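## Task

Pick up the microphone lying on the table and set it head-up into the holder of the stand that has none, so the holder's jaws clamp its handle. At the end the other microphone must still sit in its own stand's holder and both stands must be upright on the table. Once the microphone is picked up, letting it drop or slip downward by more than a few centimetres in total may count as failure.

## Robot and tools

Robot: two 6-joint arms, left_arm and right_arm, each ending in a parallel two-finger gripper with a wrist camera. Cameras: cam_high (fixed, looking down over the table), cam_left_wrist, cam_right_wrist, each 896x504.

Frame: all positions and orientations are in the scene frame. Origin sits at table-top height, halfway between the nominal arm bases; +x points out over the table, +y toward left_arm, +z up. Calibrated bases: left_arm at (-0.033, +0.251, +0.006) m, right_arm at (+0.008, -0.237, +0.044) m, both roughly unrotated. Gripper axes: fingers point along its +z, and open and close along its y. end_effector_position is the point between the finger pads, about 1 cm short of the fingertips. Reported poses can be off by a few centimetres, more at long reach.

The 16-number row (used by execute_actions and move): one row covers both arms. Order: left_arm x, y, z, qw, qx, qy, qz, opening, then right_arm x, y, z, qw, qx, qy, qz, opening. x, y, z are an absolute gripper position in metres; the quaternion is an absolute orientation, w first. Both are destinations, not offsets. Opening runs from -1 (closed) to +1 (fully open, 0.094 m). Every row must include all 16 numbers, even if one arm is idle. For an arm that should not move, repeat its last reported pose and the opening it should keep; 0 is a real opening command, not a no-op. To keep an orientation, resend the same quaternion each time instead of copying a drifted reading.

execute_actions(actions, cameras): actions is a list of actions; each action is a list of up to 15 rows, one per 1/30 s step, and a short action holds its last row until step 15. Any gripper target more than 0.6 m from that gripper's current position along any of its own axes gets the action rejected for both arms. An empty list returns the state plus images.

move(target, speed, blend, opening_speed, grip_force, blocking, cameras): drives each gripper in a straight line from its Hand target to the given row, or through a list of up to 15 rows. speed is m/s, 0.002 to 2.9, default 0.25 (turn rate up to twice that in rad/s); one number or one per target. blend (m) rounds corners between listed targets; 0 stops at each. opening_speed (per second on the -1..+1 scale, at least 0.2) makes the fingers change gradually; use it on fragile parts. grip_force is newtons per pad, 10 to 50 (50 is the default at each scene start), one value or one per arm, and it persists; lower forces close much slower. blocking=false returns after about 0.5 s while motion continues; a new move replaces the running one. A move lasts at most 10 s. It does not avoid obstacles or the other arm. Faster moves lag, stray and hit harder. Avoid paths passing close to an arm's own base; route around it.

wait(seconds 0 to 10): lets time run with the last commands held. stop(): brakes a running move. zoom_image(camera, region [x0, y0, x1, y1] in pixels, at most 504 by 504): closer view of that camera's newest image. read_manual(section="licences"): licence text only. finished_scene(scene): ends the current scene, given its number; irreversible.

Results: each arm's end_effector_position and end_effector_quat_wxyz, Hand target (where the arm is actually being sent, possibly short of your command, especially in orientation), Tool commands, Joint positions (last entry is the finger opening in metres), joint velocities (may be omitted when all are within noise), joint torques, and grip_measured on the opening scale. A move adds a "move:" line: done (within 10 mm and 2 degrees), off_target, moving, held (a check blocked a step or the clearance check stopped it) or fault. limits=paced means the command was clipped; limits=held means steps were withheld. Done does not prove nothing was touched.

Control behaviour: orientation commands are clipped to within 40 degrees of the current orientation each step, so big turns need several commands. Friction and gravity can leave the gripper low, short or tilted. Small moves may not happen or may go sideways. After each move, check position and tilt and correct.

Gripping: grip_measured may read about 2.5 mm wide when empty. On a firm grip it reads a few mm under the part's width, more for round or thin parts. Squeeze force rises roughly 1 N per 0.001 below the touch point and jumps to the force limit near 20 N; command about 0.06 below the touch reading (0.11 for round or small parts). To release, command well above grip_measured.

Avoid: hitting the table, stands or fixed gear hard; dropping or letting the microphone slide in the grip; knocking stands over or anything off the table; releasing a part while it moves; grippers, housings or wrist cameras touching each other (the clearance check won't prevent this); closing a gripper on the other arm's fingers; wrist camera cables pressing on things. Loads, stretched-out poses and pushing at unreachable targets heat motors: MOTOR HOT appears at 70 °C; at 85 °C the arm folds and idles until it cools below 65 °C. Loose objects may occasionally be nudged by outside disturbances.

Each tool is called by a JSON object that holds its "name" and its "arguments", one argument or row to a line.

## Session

{"name": "execute_actions", "arguments": {
  "actions": []
}}

Scene clock: 0.00 s.
left_arm: end_effector_position=(+0.2147, +0.2738, +0.1485) grip_measured=+1.000 end_effector_quat_wxyz=(+0.628, -0.192, +0.754, -0.013) | right_arm: end_effector_position=(+0.2582, -0.2034, +0.1513) grip_measured=+1.000 end_effector_quat_wxyz=(+0.533, +0.124, +0.835, +0.056)
Joint positions: left_arm=[-0.195 0.194 0.081 -0.118 -0.408 -0.363 0.094] | right_arm=[0.473 0.46 0.161 -0.182 0.407 0.456 0.094]
Joint velocities: within noise
Joint torques (N m): no reading
Heat: left arm: 40 °C; right arm: 39 °C.
Hand target: left_arm +0.2150, +0.2737, +0.1530; +0.631, -0.193, +0.751, -0.014 | right_arm +0.2608, -0.2024, +0.1598; +0.542, +0.126, +0.829, +0.061
Tool commands: left_gripper/opening=+1.0 right_gripper/opening=+1.0
camera_calibration:
cam_left_wrist: T_world_to_cam=[[0.28517, -0.921697, 0.262969, 0.151113], [-0.539379, -0.381116, -0.75088, 0.366943], [0.792305, 0.0722884, -0.605827, -0.0111735], [0, 0, 0, 1]] pos_world=[0.163681, 0.279936, 0.229023]
cam_right_wrist: T_world_to_cam=[[-0.145798, -0.966409, -0.211653, -0.128346], [-0.738141, 0.248708, -0.62713, 0.375114], [0.658704, 0.0647959, -0.749607, 0.0416917], [0, 0, 0, 1]] pos_world=[0.230712, -0.22003, 0.239333]

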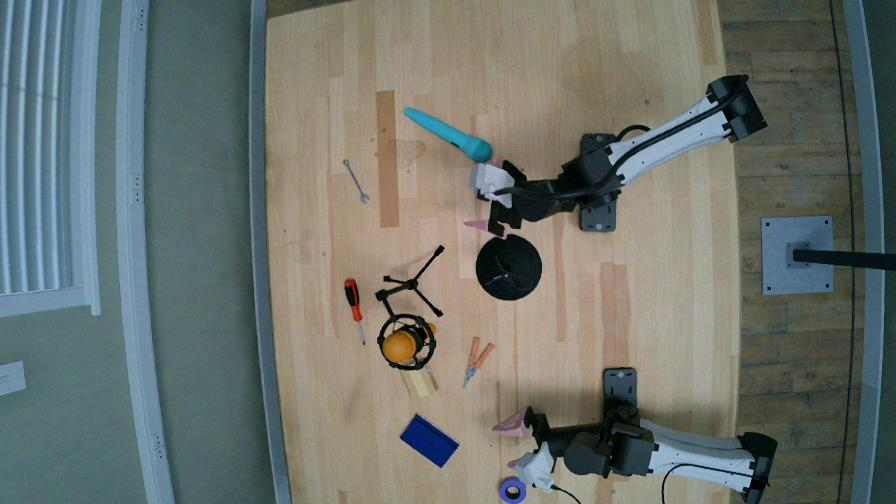

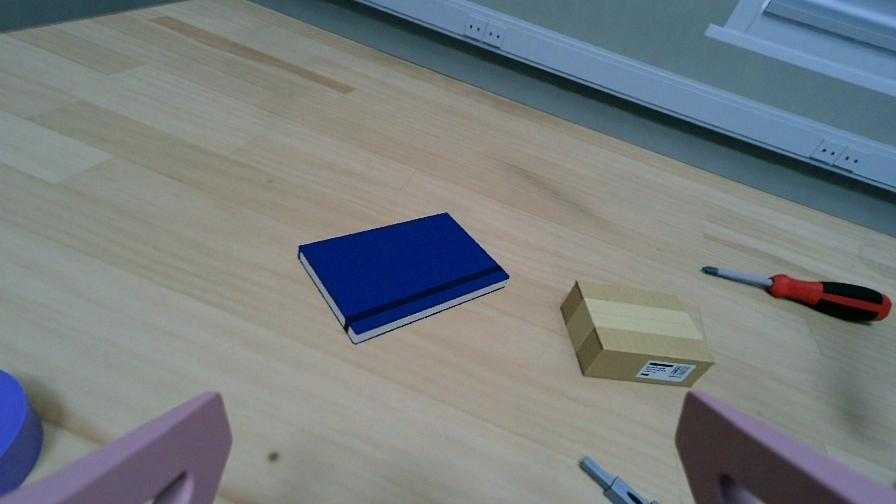

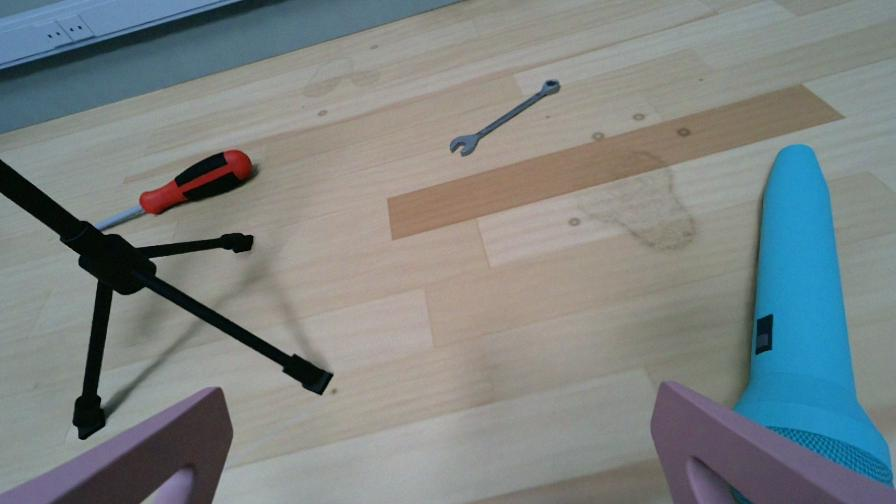

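{"name": "zoom_image", "arguments": {
  "camera": "cam_high",
  "region": [360, 90, 560, 410]
}}

{"name": "zoom_image", "arguments": {
  "camera": "cam_high",
  "region": [450, 210, 570, 310]
}}

Scaled by 1.575 from the camera's 896x504 image, which has a finer 1280x720 frame.

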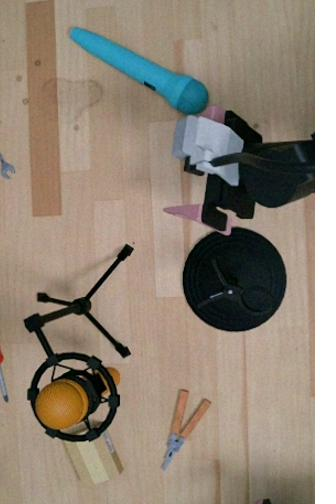

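Scaled by 4.200 from the camera's 896x504 image, which has a finer 1280x720 frame.

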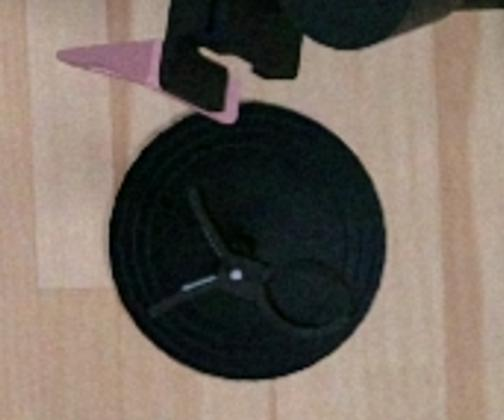

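{"name": "move", "arguments": {
  "target": [0.08, 0.11, 0.27, 0.5826, 0.3237, 0.6943, -0.2717, 1.0, 0.25, -0.30, 0.30, 0.2549, 0.1677, 0.9512, -0.0449, 1.0],
  "speed": 0.2,
  "cameras": ["cam_high", "cam_left_wrist", "cam_right_wrist"]
}}

Scene clock: 91.80 s.
left_arm: end_effector_position=(+0.0801, +0.1095, +0.2584) grip_measured=+1.000 end_effector_quat_wxyz=(+0.573, +0.334, +0.698, -0.272) | right_arm: end_effector_position=(+0.2467, -0.2994, +0.2903) grip_measured=+1.000 end_effector_quat_wxyz=(+0.243, +0.169, +0.954, -0.048)
Joint positions: left_arm=[-1.037 0.048 0.576 -0.729 -0.139 -0.025 0.094] | right_arm=[-0.135 1.114 1.343 -1.306 0.082 0.131 0.094]
Joint torques (N m): left_arm=[-0.32 4.36 9.89 2.26 -0.12 -0.05] | right_arm=[-0.49 -1.21 9.87 1.24 -0.04 -0.1]
Heat: left arm: 53 °C; right arm: 45 °C.
Hand target: left_arm +0.0801, +0.1104, +0.2698; +0.580, +0.327, +0.693, -0.277 | right_arm +0.2499, -0.3000, +0.2999; +0.255, +0.168, +0.951, -0.045
Off the commanded pose: left_arm 0.012 m, 2 deg | right_arm 0.010 m, 1 deg.
move: off_target (left_arm)
camera_calibration:
cam_left_wrist: T_world_to_cam=[[-0.76914, -0.63908, 0.000176374, 0.130625], [-0.388727, 0.467618, -0.793867, 0.220379], [0.507262, -0.610664, -0.608091, 0.272078], [0, 0, 0, 1]] pos_world=[0.0481208, 0.146575, 0.340376]
cam_right_wrist: T_world_to_cam=[[-0.336417, -0.941489, 0.0205531, -0.206341], [-0.939441, 0.334011, -0.0767284, 0.392969], [0.065374, -0.0451212, -0.99684, 0.344874], [0, 0, 0, 1]] pos_world=[0.277209, -0.309963, 0.378177]

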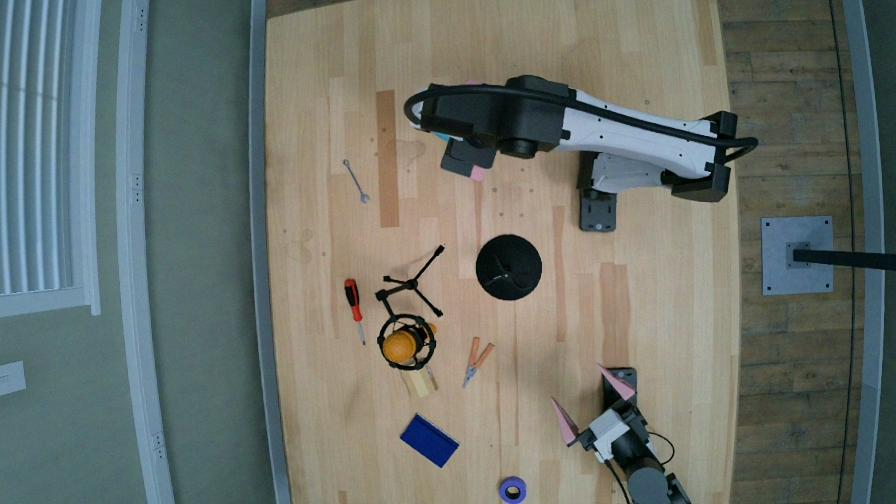

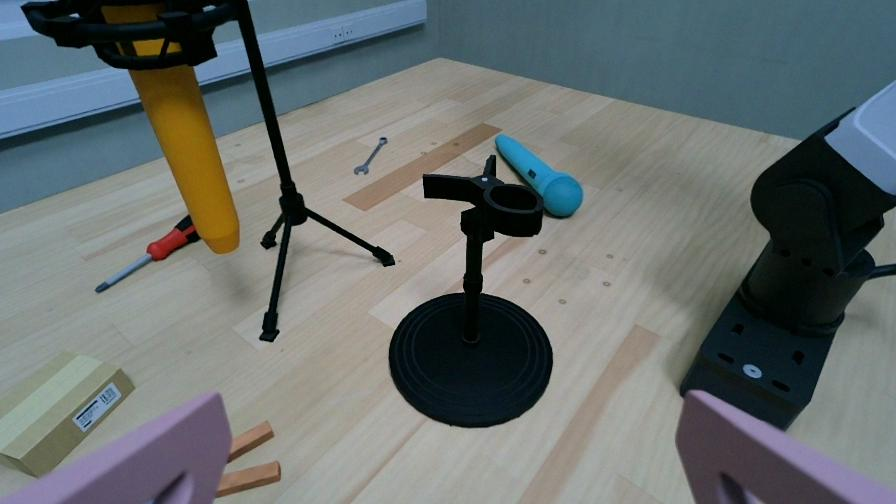

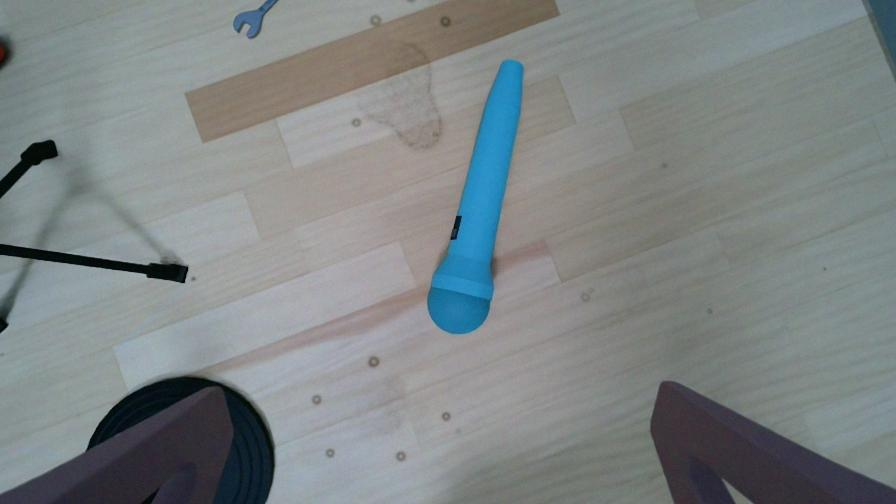

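{"name": "zoom_image", "arguments": {
  "camera": "cam_left_wrist",
  "region": [370, 130, 590, 440]
}}

{"name": "zoom_image", "arguments": {
  "camera": "cam_right_wrist",
  "region": [400, 40, 560, 350]
}}

Scaled by 1.626 from the camera's 896x504 image, which has a finer 1280x720 frame.

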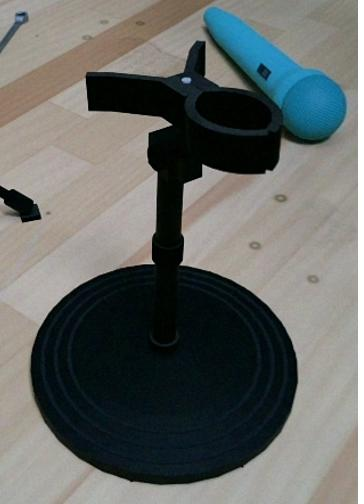

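Scaled by 1.626 from the camera's 896x504 image, which has a finer 1280x720 frame.

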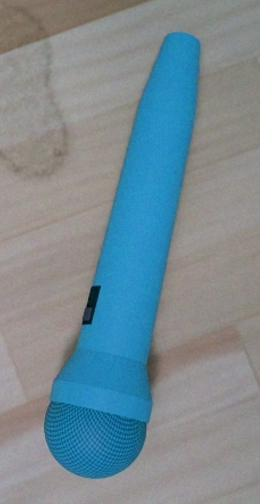

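{"name": "move", "arguments": {
  "target": [
    [0.08, 0.11, 0.27, 0.5826, 0.3237, 0.6943, -0.2717, 1.0, 0.202, -0.056, 0.30, 0.0, 0.1736, 0.9848, 0.0, 0.4]
  ],
  "speed": 0.25,
  "cameras": ["cam_high", "cam_left_wrist", "cam_right_wrist"]
}}

Scene clock: 224.23 s.
left_arm: end_effector_position=(+0.0803, +0.1091, +0.2589) grip_measured=+1.000 end_effector_quat_wxyz=(+0.576, +0.333, +0.697, -0.267) | right_arm: end_effector_position=(+0.2016, -0.0595, +0.2911) grip_measured=+0.403 end_effector_quat_wxyz=(+0.071, +0.168, +0.980, +0.084)
Joint positions: left_arm=[-1.182 0.051 0.576 -0.729 -0.29 -0.047 0.094] | right_arm=[0.814 1.432 1.663 -1.582 0.012 1.09 0.066]
Joint torques (N m): left_arm=[-0.55 4.34 10.06 2.21 -0.14 -0.08] | right_arm=[0.34 -4.07 9.11 0.74 -0.04 0.04]
Heat: left arm: 51 °C; right arm: 47 °C.
Hand target: left_arm +0.0801, +0.1103, +0.2698; +0.581, +0.325, +0.694, -0.274 | right_arm +0.2020, -0.0561, +0.2993; +0.075, +0.171, +0.978, +0.098
Off the commanded pose: left_arm 0.011 m, 1 deg | right_arm 0.010 m, 13 deg.
joint sent to its limit (right arm) — joint 4 (wrist pitch), lower limit. The joint targets are off in orientation, not in position.
move: off_target (left_arm, right_arm)
camera_calibration:
cam_left_wrist: T_world_to_cam=[[-0.764652, -0.644389, -0.00837223, 0.13292], [-0.385255, 0.467492, -0.795632, 0.221262], [0.51661, -0.605156, -0.605723, 0.270115], [0, 0, 0, 1]] pos_world=[0.0473358, 0.145676, 0.340771]
cam_right_wrist: T_world_to_cam=[[-0.305533, -0.934629, -0.181985, 0.057531], [-0.92315, 0.243922, 0.297147, 0.153132], [-0.233332, 0.258787, -0.937329, 0.420458], [0, 0, 0, 1]] pos_world=[0.257048, -0.0923915, 0.359074]

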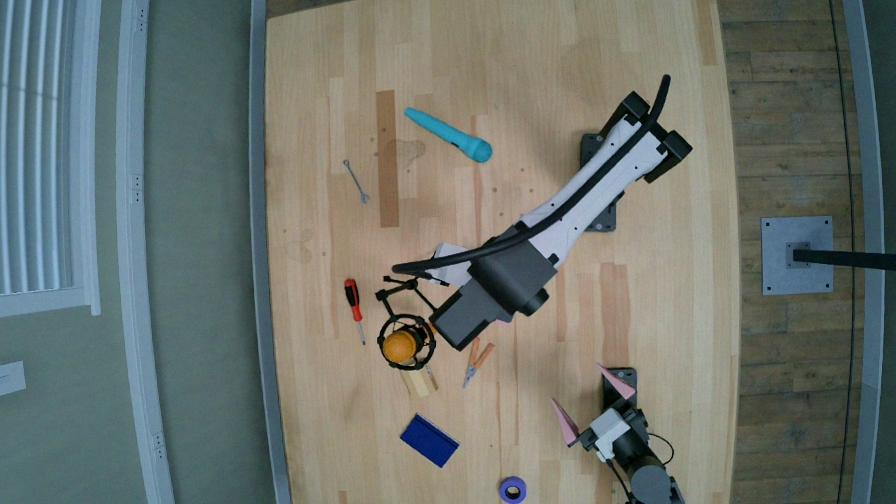

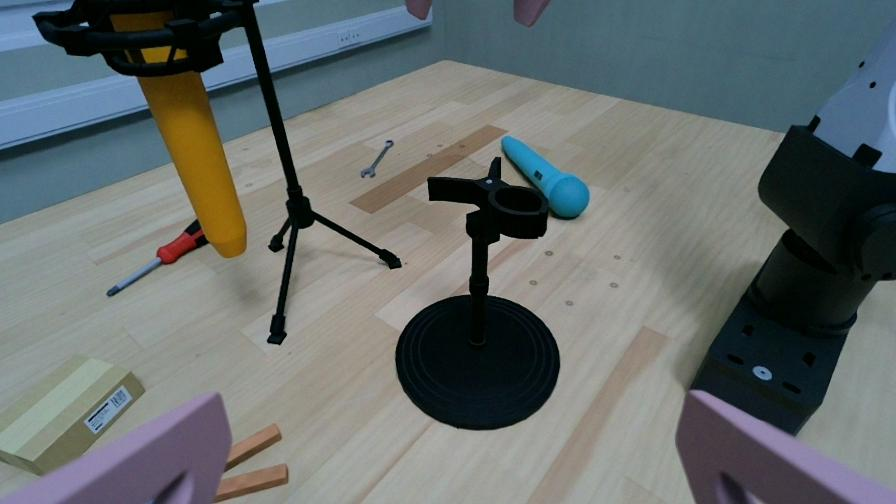

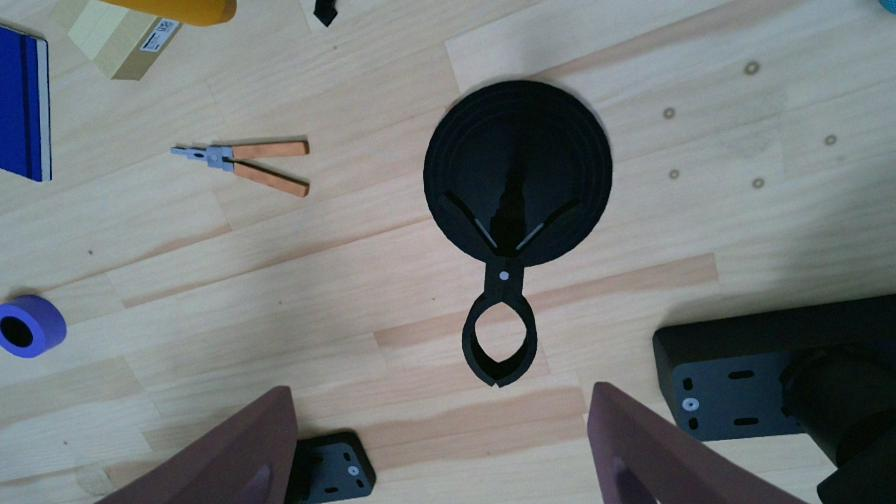

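{"name": "move", "arguments": {
  "target": [
    [0.08, 0.11, 0.27, 0.5826, 0.3237, 0.6943, -0.2717, 1.0, 0.191, -0.0615, 0.22, 0.0, 0.1616, 0.9869, 0.0, 0.0]
  ],
  "speed": 0.15,
  "cameras": ["cam_high", "cam_left_wrist", "cam_right_wrist"]
}}

Scene clock: 267.83 s.
left_arm: end_effector_position=(+0.0802, +0.1091, +0.2594) grip_measured=+1.000 end_effector_quat_wxyz=(+0.577, +0.332, +0.697, -0.267) | right_arm: end_effector_position=(+0.1919, -0.0655, +0.2212) grip_measured=+0.003 end_effector_quat_wxyz=(+0.001, +0.165, +0.986, -0.006)
Joint positions: left_arm=[-1.224 0.051 0.576 -0.729 -0.333 -0.055 0.094] | right_arm=[0.821 1.517 1.47 -1.533 0.009 1.09 0.047]
Joint torques (N m): left_arm=[-0.51 4.41 10 2.19 -0.12 -0.1] | right_arm=[0.87 -5.05 5.64 0.48 -0.03 -0.03]
Heat: left arm: 52 °C; right arm: 46 °C.
Hand target: left_arm +0.0801, +0.1102, +0.2698; +0.582, +0.325, +0.694, -0.273 | right_arm +0.1910, -0.0616, +0.2200; +0.000, +0.162, +0.987, +0.000
Off the commanded pose: left_arm 0.011 m, 1 deg | right_arm 0.004 m, 1 deg.
move: off_target (left_arm)
camera_calibration:
cam_left_wrist: T_world_to_cam=[[-0.763446, -0.645813, -0.00872393, 0.132954], [-0.384511, 0.465318, -0.797264, 0.222142], [0.518943, -0.605314, -0.603567, 0.26974], [0, 0, 0, 1]] pos_world=[0.0469395, 0.145774, 0.341072]
cam_right_wrist: T_world_to_cam=[[-0.312806, -0.949667, 0.0168845, -0.007351], [-0.865445, 0.292299, 0.406898, 0.134239], [-0.391353, 0.112668, -0.913317, 0.369603], [0, 0, 0, 1]] pos_world=[0.258523, -0.0878613, 0.283067]

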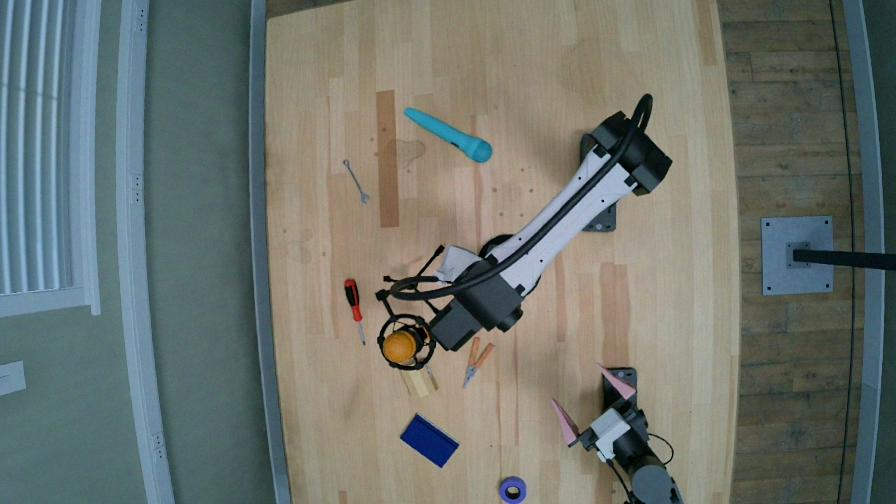

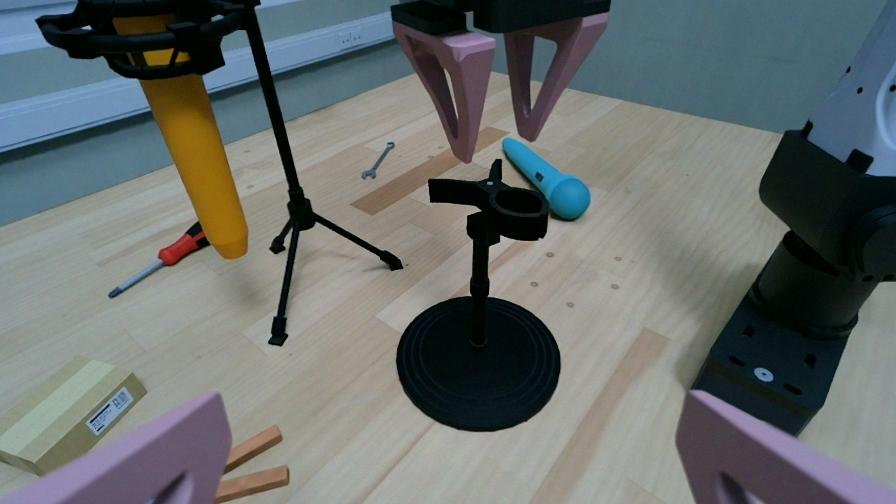

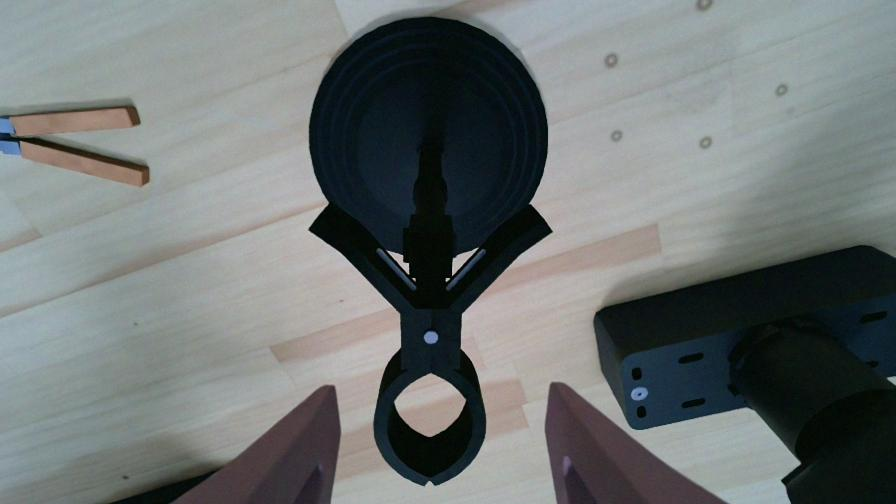

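{"name": "move", "arguments": {
  "target": [
    [0.08, 0.11, 0.27, 0.5826, 0.3237, 0.6943, -0.2717, 1.0, 0.1957, -0.0595, 0.195, 0.0, 0.1616, 0.9869, 0.0, 0.0]
  ],
  "speed": 0.1,
  "cameras": ["cam_left_wrist", "cam_right_wrist"]
}}

Scene clock: 307.00 s.
left_arm: end_effector_position=(+0.0802, +0.1091, +0.2596) grip_measured=+1.000 end_effector_quat_wxyz=(+0.578, +0.332, +0.696, -0.267) | right_arm: end_effector_position=(+0.1956, -0.0620, +0.1979) grip_measured=+0.003 end_effector_quat_wxyz=(+0.003, +0.164, +0.986, -0.004)
Joint positions: left_arm=[-1.242 0.051 0.576 -0.729 -0.352 -0.059 0.094] | right_arm=[0.821 1.517 1.377 -1.433 0.009 1.088 0.047]
Joint torques (N m): left_arm=[-0.43 4.42 10.17 2.17 -0.11 -0.11] | right_arm=[0.21 -4.7 5.55 0.48 -0.03 -0.07]
Heat: left arm: 52 °C; right arm: 44 °C.
Hand target: left_arm +0.0801, +0.1102, +0.2698; +0.582, +0.325, +0.694, -0.273 | right_arm +0.1957, -0.0596, +0.1950; +0.000, +0.162, +0.987, +0.000
Off the commanded pose: left_arm 0.010 m, 1 deg | right_arm 0.004 m, 1 deg.
move: done
camera_calibration:
cam_left_wrist: T_world_to_cam=[[-0.762789, -0.646584, -0.00903621, 0.133068], [-0.384071, 0.464251, -0.798098, 0.222685], [0.520233, -0.605311, -0.602459, 0.269472], [0, 0, 0, 1]] pos_world=[0.0468416, 0.145773, 0.341273]
cam_right_wrist: T_world_to_cam=[[-0.311063, -0.950323, 0.0111876, -0.00177189], [-0.867885, 0.288837, 0.404164, 0.146689], [-0.387318, 0.116011, -0.914618, 0.349029], [0, 0, 0, 1]] pos_world=[0.261943, -0.0845442, 0.259962]
Images, in order (width x height): cam_left_wrist 896x504, cam_right_wrist 896x504.

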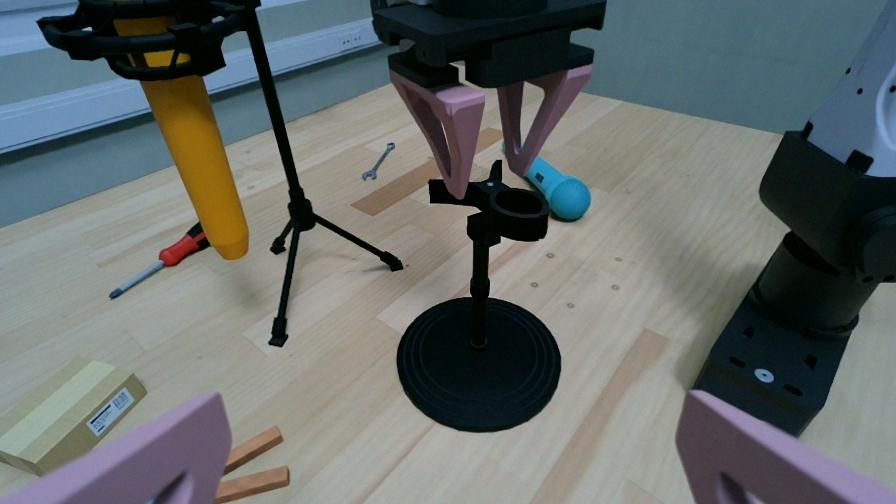

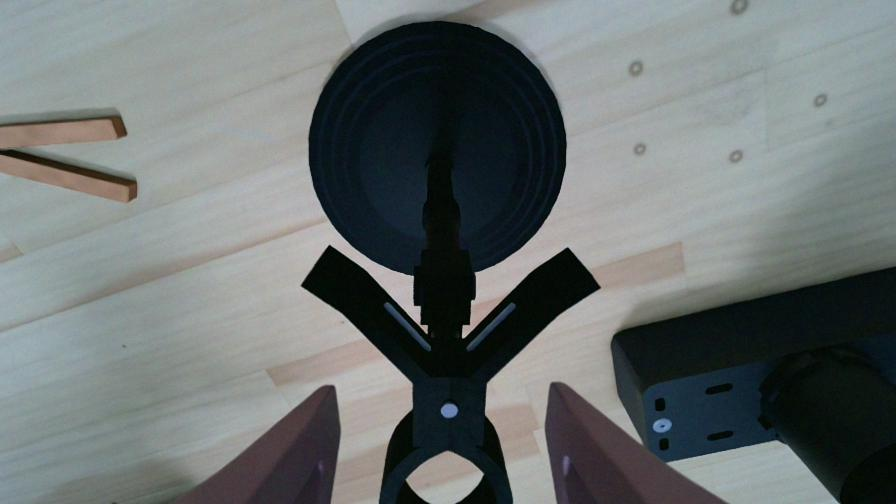

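{"name": "move", "arguments": {
  "target": [
    [0.08, 0.11, 0.27, 0.5826, 0.3237, 0.6943, -0.2717, 1.0, 0.1955, -0.0605, 0.174, 0.0, 0.1616, 0.9869, 0.0, 0.0],
    [0.08, 0.11, 0.27, 0.5826, 0.3237, 0.6943, -0.2717, 1.0, 0.1955, -0.0605, 0.174, 0.0, 0.1616, 0.9869, 0.0, -0.75]
  ],
  "speed": 0.08,
  "opening_speed": 0.4,
  "cameras": ["cam_left_wrist", "cam_right_wrist"]
}}

Scene clock: 318.87 s.
left_arm: end_effector_position=(+0.0805, +0.1094, +0.2597) grip_measured=+1.000 end_effector_quat_wxyz=(+0.579, +0.331, +0.697, -0.266) | right_arm: end_effector_position=(+0.1936, -0.0628, +0.1753) grip_measured=-0.517 end_effector_quat_wxyz=(-0.003, +0.160, +0.987, -0.007)
Joint positions: left_arm=[-1.25 0.051 0.576 -0.729 -0.362 -0.061 0.094] | right_arm=[0.821 1.517 1.287 -1.356 0.005 1.079 0.023]
Joint torques (N m): left_arm=[-0.7 4.59 10.07 2.15 -0.17 -0.08] | right_arm=[0.01 -5.33 5.56 0.53 0.01 -0.02]
Heat: left arm: 53 °C; right arm: 43 °C.
Hand target: left_arm +0.0800, +0.1101, +0.2698; +0.582, +0.325, +0.694, -0.273 | right_arm +0.1955, -0.0605, +0.1740; +0.000, +0.162, +0.987, +0.000
Off the commanded pose: left_arm 0.010 m, 1 deg | right_arm 0.003 m, 1 deg.
move: done
camera_calibration:
cam_left_wrist: T_world_to_cam=[[-0.760948, -0.64875, -0.00905358, 0.133577], [-0.385, 0.462728, -0.798535, 0.223081], [0.522239, -0.604158, -0.601881, 0.2692], [0, 0, 0, 1]] pos_world=[0.046945, 0.146071, 0.341373]
cam_right_wrist: T_world_to_cam=[[-0.302944, -0.952791, 0.0203394, -0.00623597], [-0.865098, 0.283889, 0.413537, 0.151891], [-0.399789, 0.107683, -0.91026, 0.328874], [0, 0, 0, 1]] pos_world=[0.260991, -0.0844758, 0.236675]
Images, in order (width x height): cam_left_wrist 896x504, cam_right_wrist 896x504.

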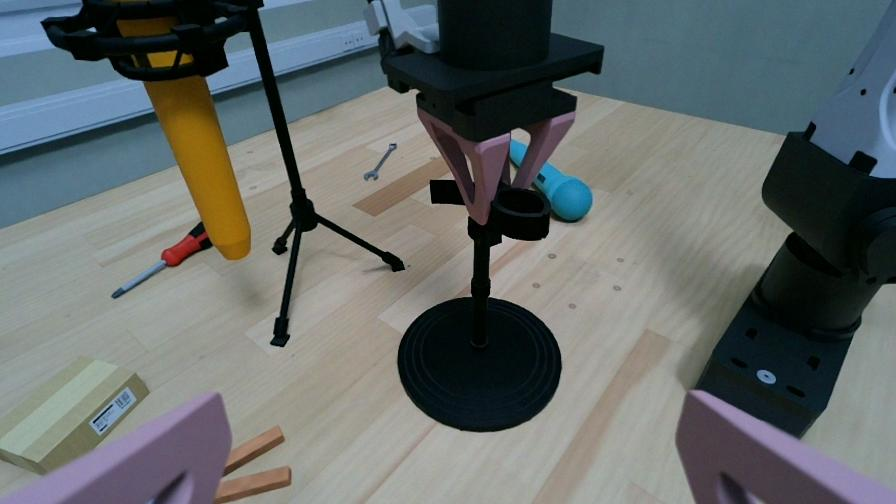

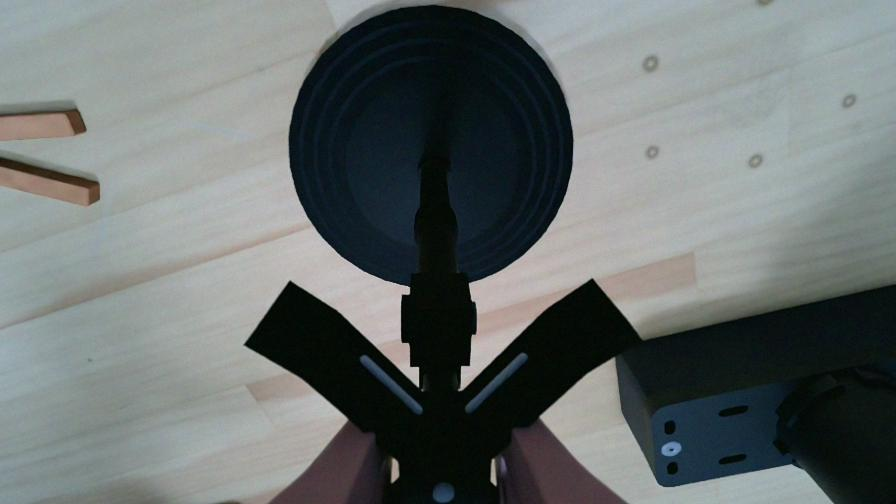

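{"name": "move", "arguments": {
  "target": [0.08, 0.11, 0.27, 0.5826, 0.3237, 0.6943, -0.2717, 1.0, 0.1945, -0.0605, 0.200, 0.0, 0.1616, 0.9869, 0.0, -0.75],
  "speed": 0.05,
  "cameras": ["cam_left_wrist", "cam_right_wrist"]
}}

Scene clock: 324.20 s.
left_arm: end_effector_position=(+0.0805, +0.1094, +0.2597) grip_measured=+1.000 end_effector_quat_wxyz=(+0.579, +0.331, +0.697, -0.266) | right_arm: end_effector_position=(+0.1903, -0.0653, +0.1899) grip_measured=-0.532 end_effector_quat_wxyz=(-0.008, +0.160, +0.987, -0.012)
Joint positions: left_arm=[-1.25 0.051 0.576 -0.729 -0.362 -0.061 0.094] | right_arm=[0.821 1.517 1.345 -1.428 0.002 1.079 0.022]
Joint torques (N m): left_arm=[-0.68 4.48 10.1 2.19 -0.16 -0.1] | right_arm=[0.24 -5.18 10.28 0.23 0.03 0.01]
Heat: left arm: 53 °C; right arm: 43 °C.
Hand target: left_arm +0.0800, +0.1101, +0.2698; +0.582, +0.325, +0.694, -0.273 | right_arm +0.1943, -0.0607, +0.1999; +0.000, +0.162, +0.987, +0.000
Off the commanded pose: left_arm 0.010 m, 1 deg | right_arm 0.012 m, 2 deg.
move: off_target (right_arm)
camera_calibration:
cam_left_wrist: T_world_to_cam=[[-0.760948, -0.64875, -0.00905358, 0.133577], [-0.385, 0.462728, -0.798535, 0.223081], [0.522239, -0.604158, -0.601881, 0.2692], [0, 0, 0, 1]] pos_world=[0.046945, 0.146071, 0.341373]
cam_right_wrist: T_world_to_cam=[[-0.302646, -0.952572, 0.0318146, -0.0121974], [-0.859899, 0.287294, 0.421944, 0.141222], [-0.411072, 0.100342, -0.906064, 0.342018], [0, 0, 0, 1]] pos_world=[0.258339, -0.0865099, 0.250691]
Images, in order (width x height): cam_left_wrist 896x504, cam_right_wrist 896x504.

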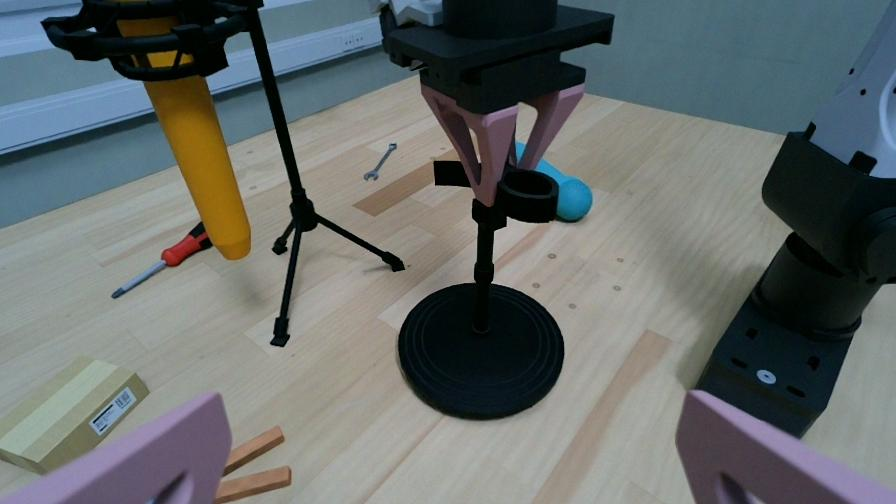

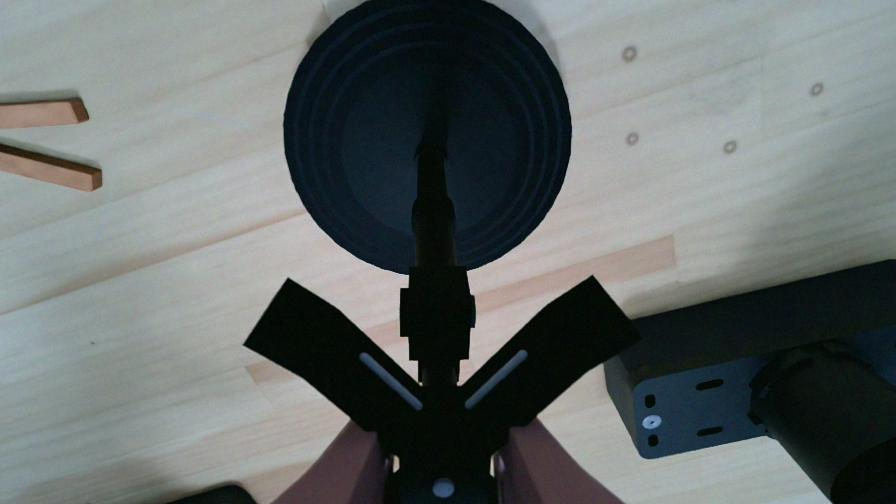

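{"name": "move", "arguments": {
  "target": [
    [0.055, 0.14, 0.27, 0.5826, 0.3237, 0.6943, -0.2717, 1.0, 0.201, -0.063, 0.204, 0.0, -0.4617, 0.8870, 0.0, -0.75],
    [0.055, 0.14, 0.27, 0.5826, 0.3237, 0.6943, -0.2717, 1.0, 0.208, -0.066, 0.204, 0.0, -0.9114, 0.4115, 0.0, -0.75]
  ],
  "speed": 0.25,
  "blend": [0.02, 0],
  "cameras": ["cam_high", "cam_left_wrist", "cam_right_wrist"]
}}

Scene clock: 345.77 s.
left_arm: end_effector_position=(+0.0596, +0.1361, +0.2628) grip_measured=+1.000 end_effector_quat_wxyz=(+0.557, +0.330, +0.715, -0.264) | right_arm: end_effector_position=(+0.2022, -0.0688, +0.1936) grip_measured=-0.532 end_effector_quat_wxyz=(+0.014, +0.910, -0.413, -0.005)
Joint positions: left_arm=[-0.762 0 0.694 -0.937 0.116 0.018 0.094] | right_arm=[0.779 1.543 1.384 -1.442 0.002 -1.574 0.022]
Joint torques (N m): left_arm=[0.81 3.11 8.9 2 0.06 0.07] | right_arm=[-0.51 -5.46 10.32 0.2 -0.06 -0.16]
Heat: left arm: 53 °C; right arm: 46 °C.
Hand target: left_arm +0.0555, +0.1395, +0.2706; +0.566, +0.330, +0.707, -0.265 | right_arm +0.2078, -0.0662, +0.2039; +0.000, +0.911, -0.411, +0.000
Off the commanded pose: left_arm 0.009 m, 4 deg | right_arm 0.012 m, 2 deg.
shoulder posture changed (left arm): the wrist came as close to joint 1's axis as it can, and the arm is now in the other of its two shoulder postures.
joint sent to its limit (left arm) — joint 2 (shoulder), lower limit. The joint targets are off in orientation, not in position.
move: off_target (left_arm, right_arm)
camera_calibration:
cam_left_wrist: T_world_to_cam=[[-0.757957, -0.652179, 0.0128003, 0.129634], [-0.426211, 0.480292, -0.766592, 0.196797], [0.493808, -0.5865, -0.642006, 0.307875], [0, 0, 0, 1]] pos_world=[0.0301029, 0.170593, 0.346862]
cam_right_wrist: T_world_to_cam=[[0.743263, 0.668514, -0.0254774, -0.100833], [0.617027, -0.670307, 0.41227, -0.211728], [0.25853, -0.322145, -0.910706, 0.186924], [0, 0, 0, 1]] pos_world=[0.157261, -0.0142979, 0.254953]

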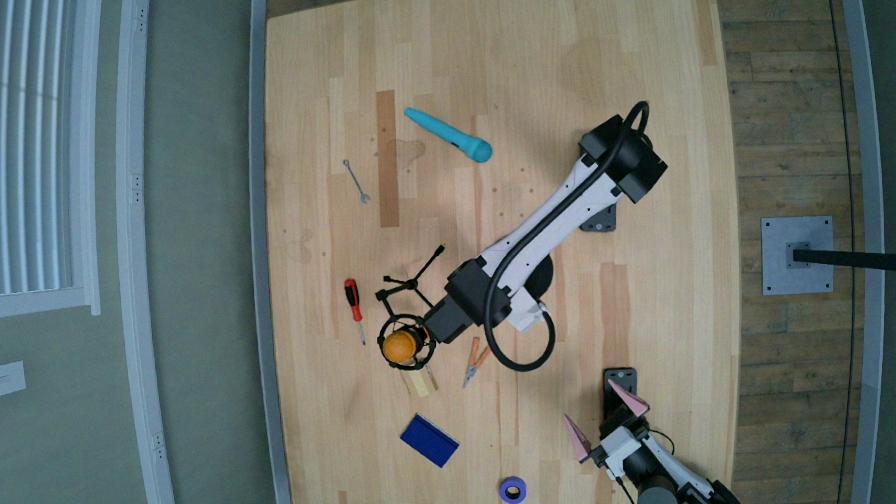

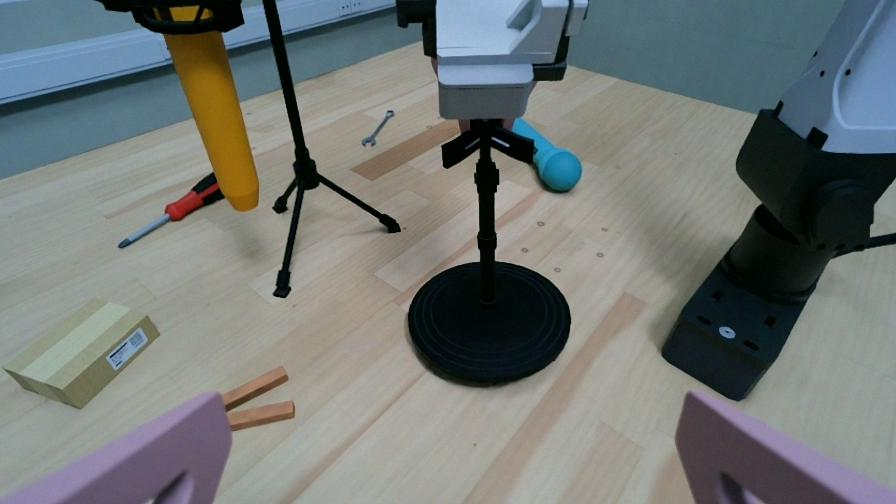

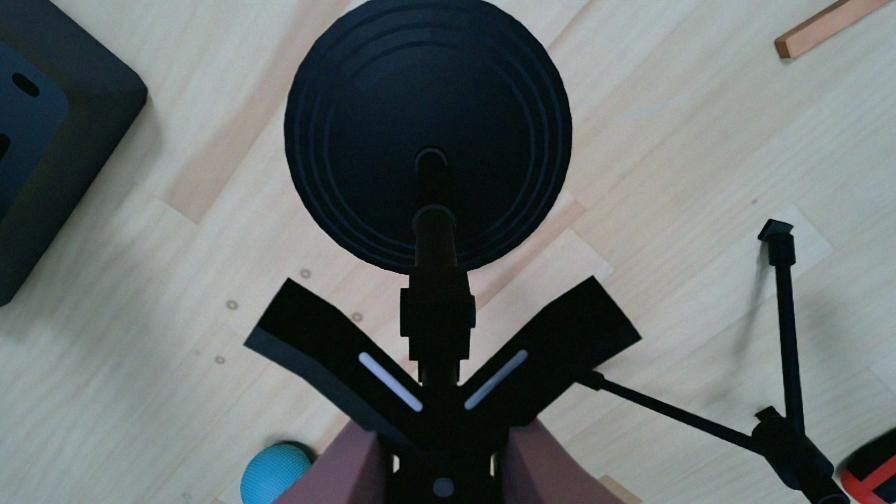

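{"name": "move", "arguments": {
  "target": [
    [0.0596, 0.1361, 0.2706, 0.566, 0.330, 0.707, -0.265, 1.0, 0.208, -0.066, 0.172, 0.0, -0.9114, 0.4115, 0.0, -0.75]
  ],
  "speed": 0.04,
  "cameras": ["cam_left_wrist", "cam_right_wrist"]
}}

Scene clock: 354.87 s.
left_arm: end_effector_position=(+0.0597, +0.1361, +0.2631) grip_measured=+1.000 end_effector_quat_wxyz=(+0.558, +0.329, +0.714, -0.264) | right_arm: end_effector_position=(+0.2026, -0.0685, +0.1797) grip_measured=-0.532 end_effector_quat_wxyz=(+0.008, +0.911, -0.413, -0.003)
Joint positions: left_arm=[-0.762 0 0.694 -0.935 0.116 0.018 0.094] | right_arm=[0.779 1.529 1.316 -1.375 0.002 -1.575 0.022]
Joint torques (N m): left_arm=[0.05 4.31 7.75 2.31 0 0.08] | right_arm=[-0.53 -4.7 3.82 0.74 -0.07 -0.13]
Heat: left arm: 53 °C; right arm: 47 °C.
Hand target: left_arm +0.0595, +0.1363, +0.2706; +0.566, +0.330, +0.707, -0.265 | right_arm +0.2078, -0.0662, +0.1723; +0.000, +0.911, -0.412, +0.000
Off the commanded pose: left_arm 0.008 m, 1 deg | right_arm 0.010 m, 1 deg.
move: done
camera_calibration:
cam_left_wrist: T_world_to_cam=[[-0.757998, -0.652134, 0.0126588, 0.129674], [-0.425534, 0.479718, -0.767328, 0.197284], [0.494328, -0.58702, -0.64113, 0.307772], [0, 0, 0, 1]] pos_world=[0.0301036, 0.170593, 0.347062]
cam_right_wrist: T_world_to_cam=[[0.742918, 0.669273, -0.0120814, -0.103909], [0.613404, -0.673455, 0.412546, -0.20554], [0.26797, -0.313899, -0.910857, 0.173045], [0, 0, 0, 1]] pos_world=[0.156904, -0.0145598, 0.241158]
Images, in order (width x height): cam_left_wrist 896x504, cam_right_wrist 896x504.

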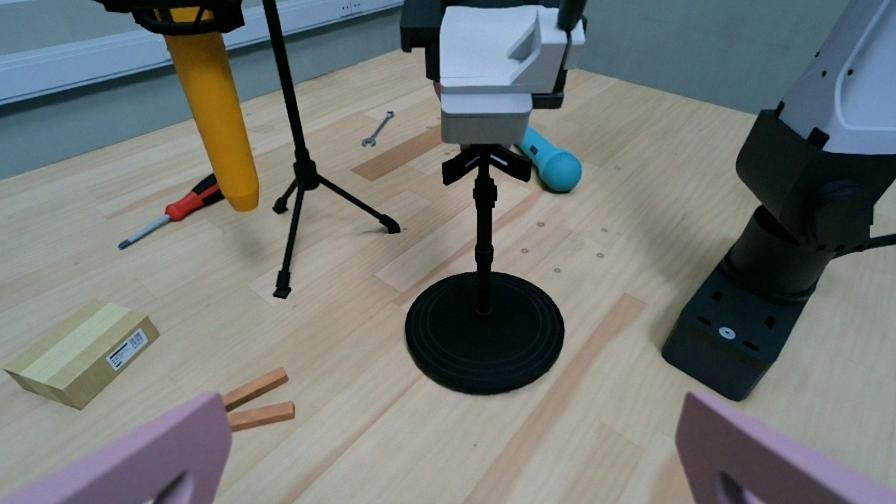

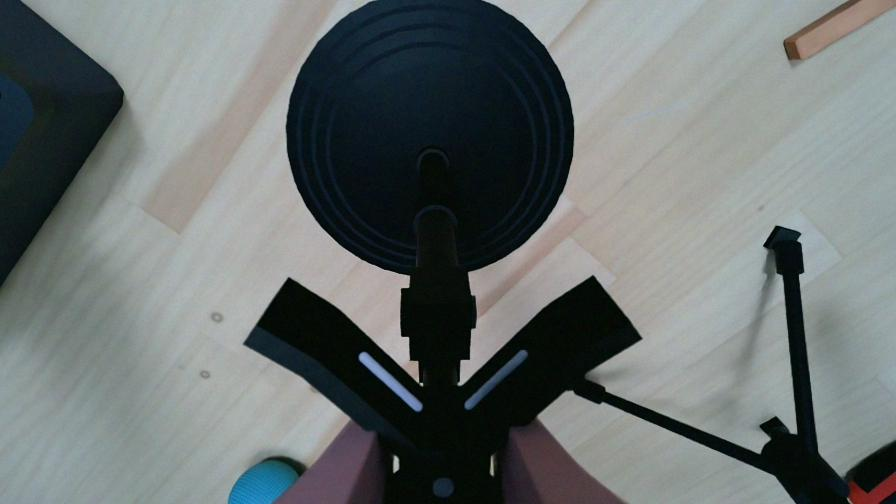

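{"name": "move", "arguments": {
  "target": [
    [0.0596, 0.1361, 0.2706, 0.566, 0.330, 0.707, -0.265, 1.0, 0.204, -0.066, 0.177, 0.0, -0.9114, 0.4115, 0.0, 0.0],
    [0.0596, 0.1361, 0.2706, 0.566, 0.330, 0.707, -0.265, 1.0, 0.204, -0.066, 0.25, 0.0, -0.9114, 0.4115, 0.0, 0.0]
  ],
  "speed": 0.1,
  "opening_speed": 0.8,
  "cameras": ["cam_high", "cam_left_wrist", "cam_right_wrist"]
}}

Scene clock: 361.27 s.
left_arm: end_effector_position=(+0.0597, +0.1361, +0.2631) grip_measured=+1.000 end_effector_quat_wxyz=(+0.558, +0.329, +0.714, -0.264) | right_arm: end_effector_position=(+0.2046, -0.0677, +0.2369) grip_measured=-0.003 end_effector_quat_wxyz=(-0.004, +0.911, -0.413, +0.005)
Joint positions: left_arm=[-0.762 0 0.694 -0.935 0.116 0.018 0.094] | right_arm=[0.779 1.541 1.557 -1.575 0.006 -1.575 0.047]
Joint torques (N m): left_arm=[0.1 4.31 7.71 2.28 -0.03 0.05] | right_arm=[0.38 -7.2 9.06 0.28 -0.11 -0.04]
Heat: left arm: 53 °C; right arm: 46 °C.
Hand target: left_arm +0.0595, +0.1363, +0.2705; +0.566, +0.330, +0.707, -0.265 | right_arm +0.2039, -0.0662, +0.2492; -0.023, +0.911, -0.411, +0.011
Off the commanded pose: left_arm 0.008 m, 1 deg | right_arm 0.013 m, 1 deg.
joint sent to its limit (right arm) — joint 4 (wrist pitch), lower limit. The joint targets are off in orientation, not in position.
move: off_target (right_arm)
camera_calibration:
cam_left_wrist: T_world_to_cam=[[-0.757998, -0.652134, 0.0126588, 0.129674], [-0.425534, 0.479718, -0.767328, 0.197284], [0.494328, -0.58702, -0.64113, 0.307772], [0, 0, 0, 1]] pos_world=[0.0301036, 0.170593, 0.347062]
cam_right_wrist: T_world_to_cam=[[0.742874, 0.66923, 0.0164054, -0.111989], [0.603404, -0.680015, 0.416514, -0.229082], [0.2899, -0.299519, -0.908981, 0.220822], [0, 0, 0, 1]] pos_world=[0.157406, -0.0146929, 0.297976]

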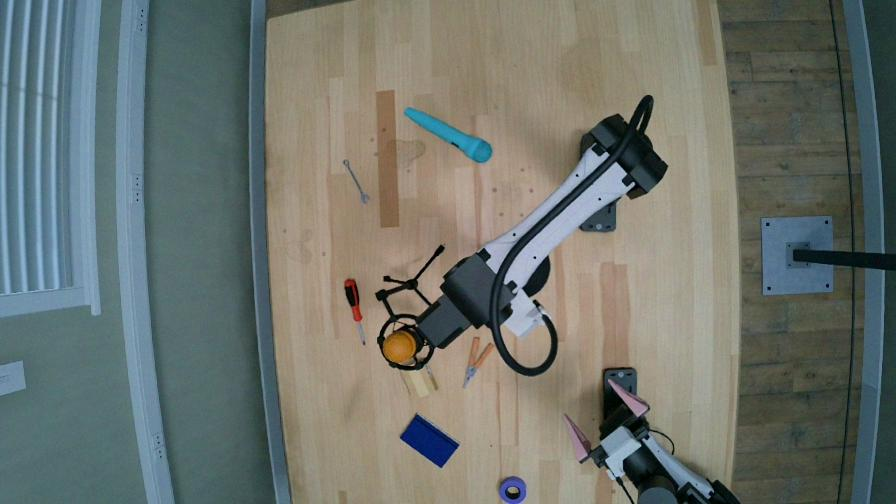

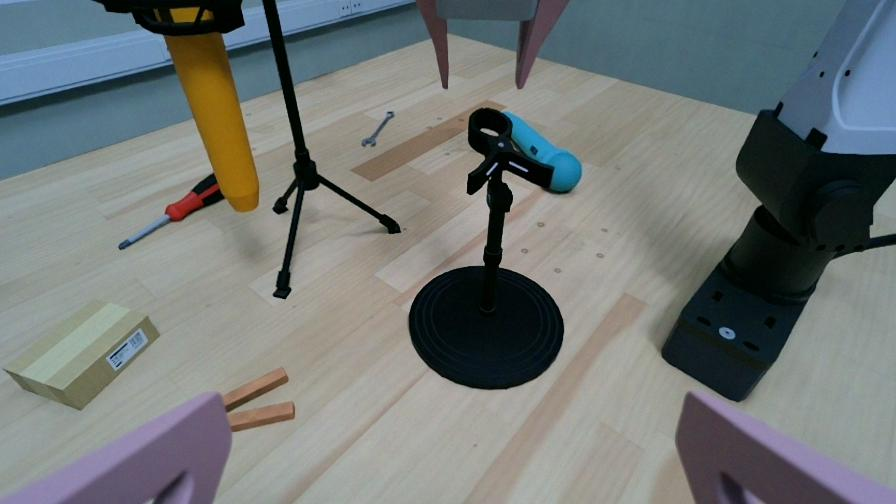

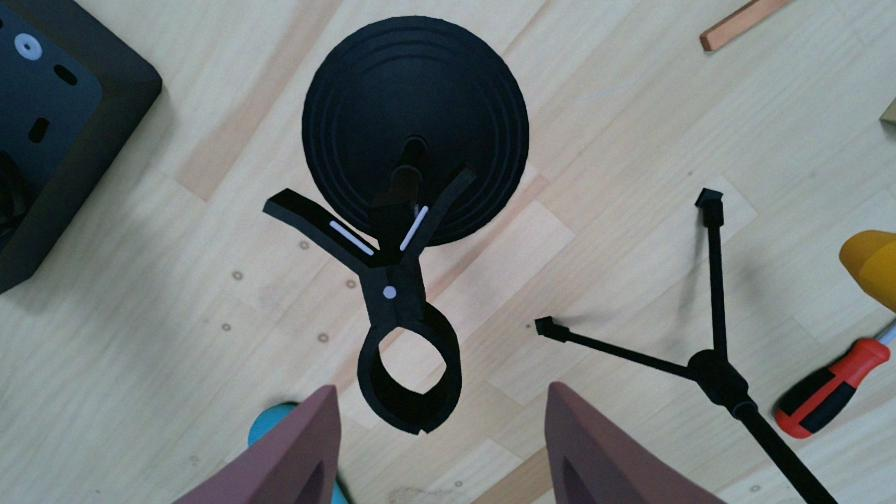

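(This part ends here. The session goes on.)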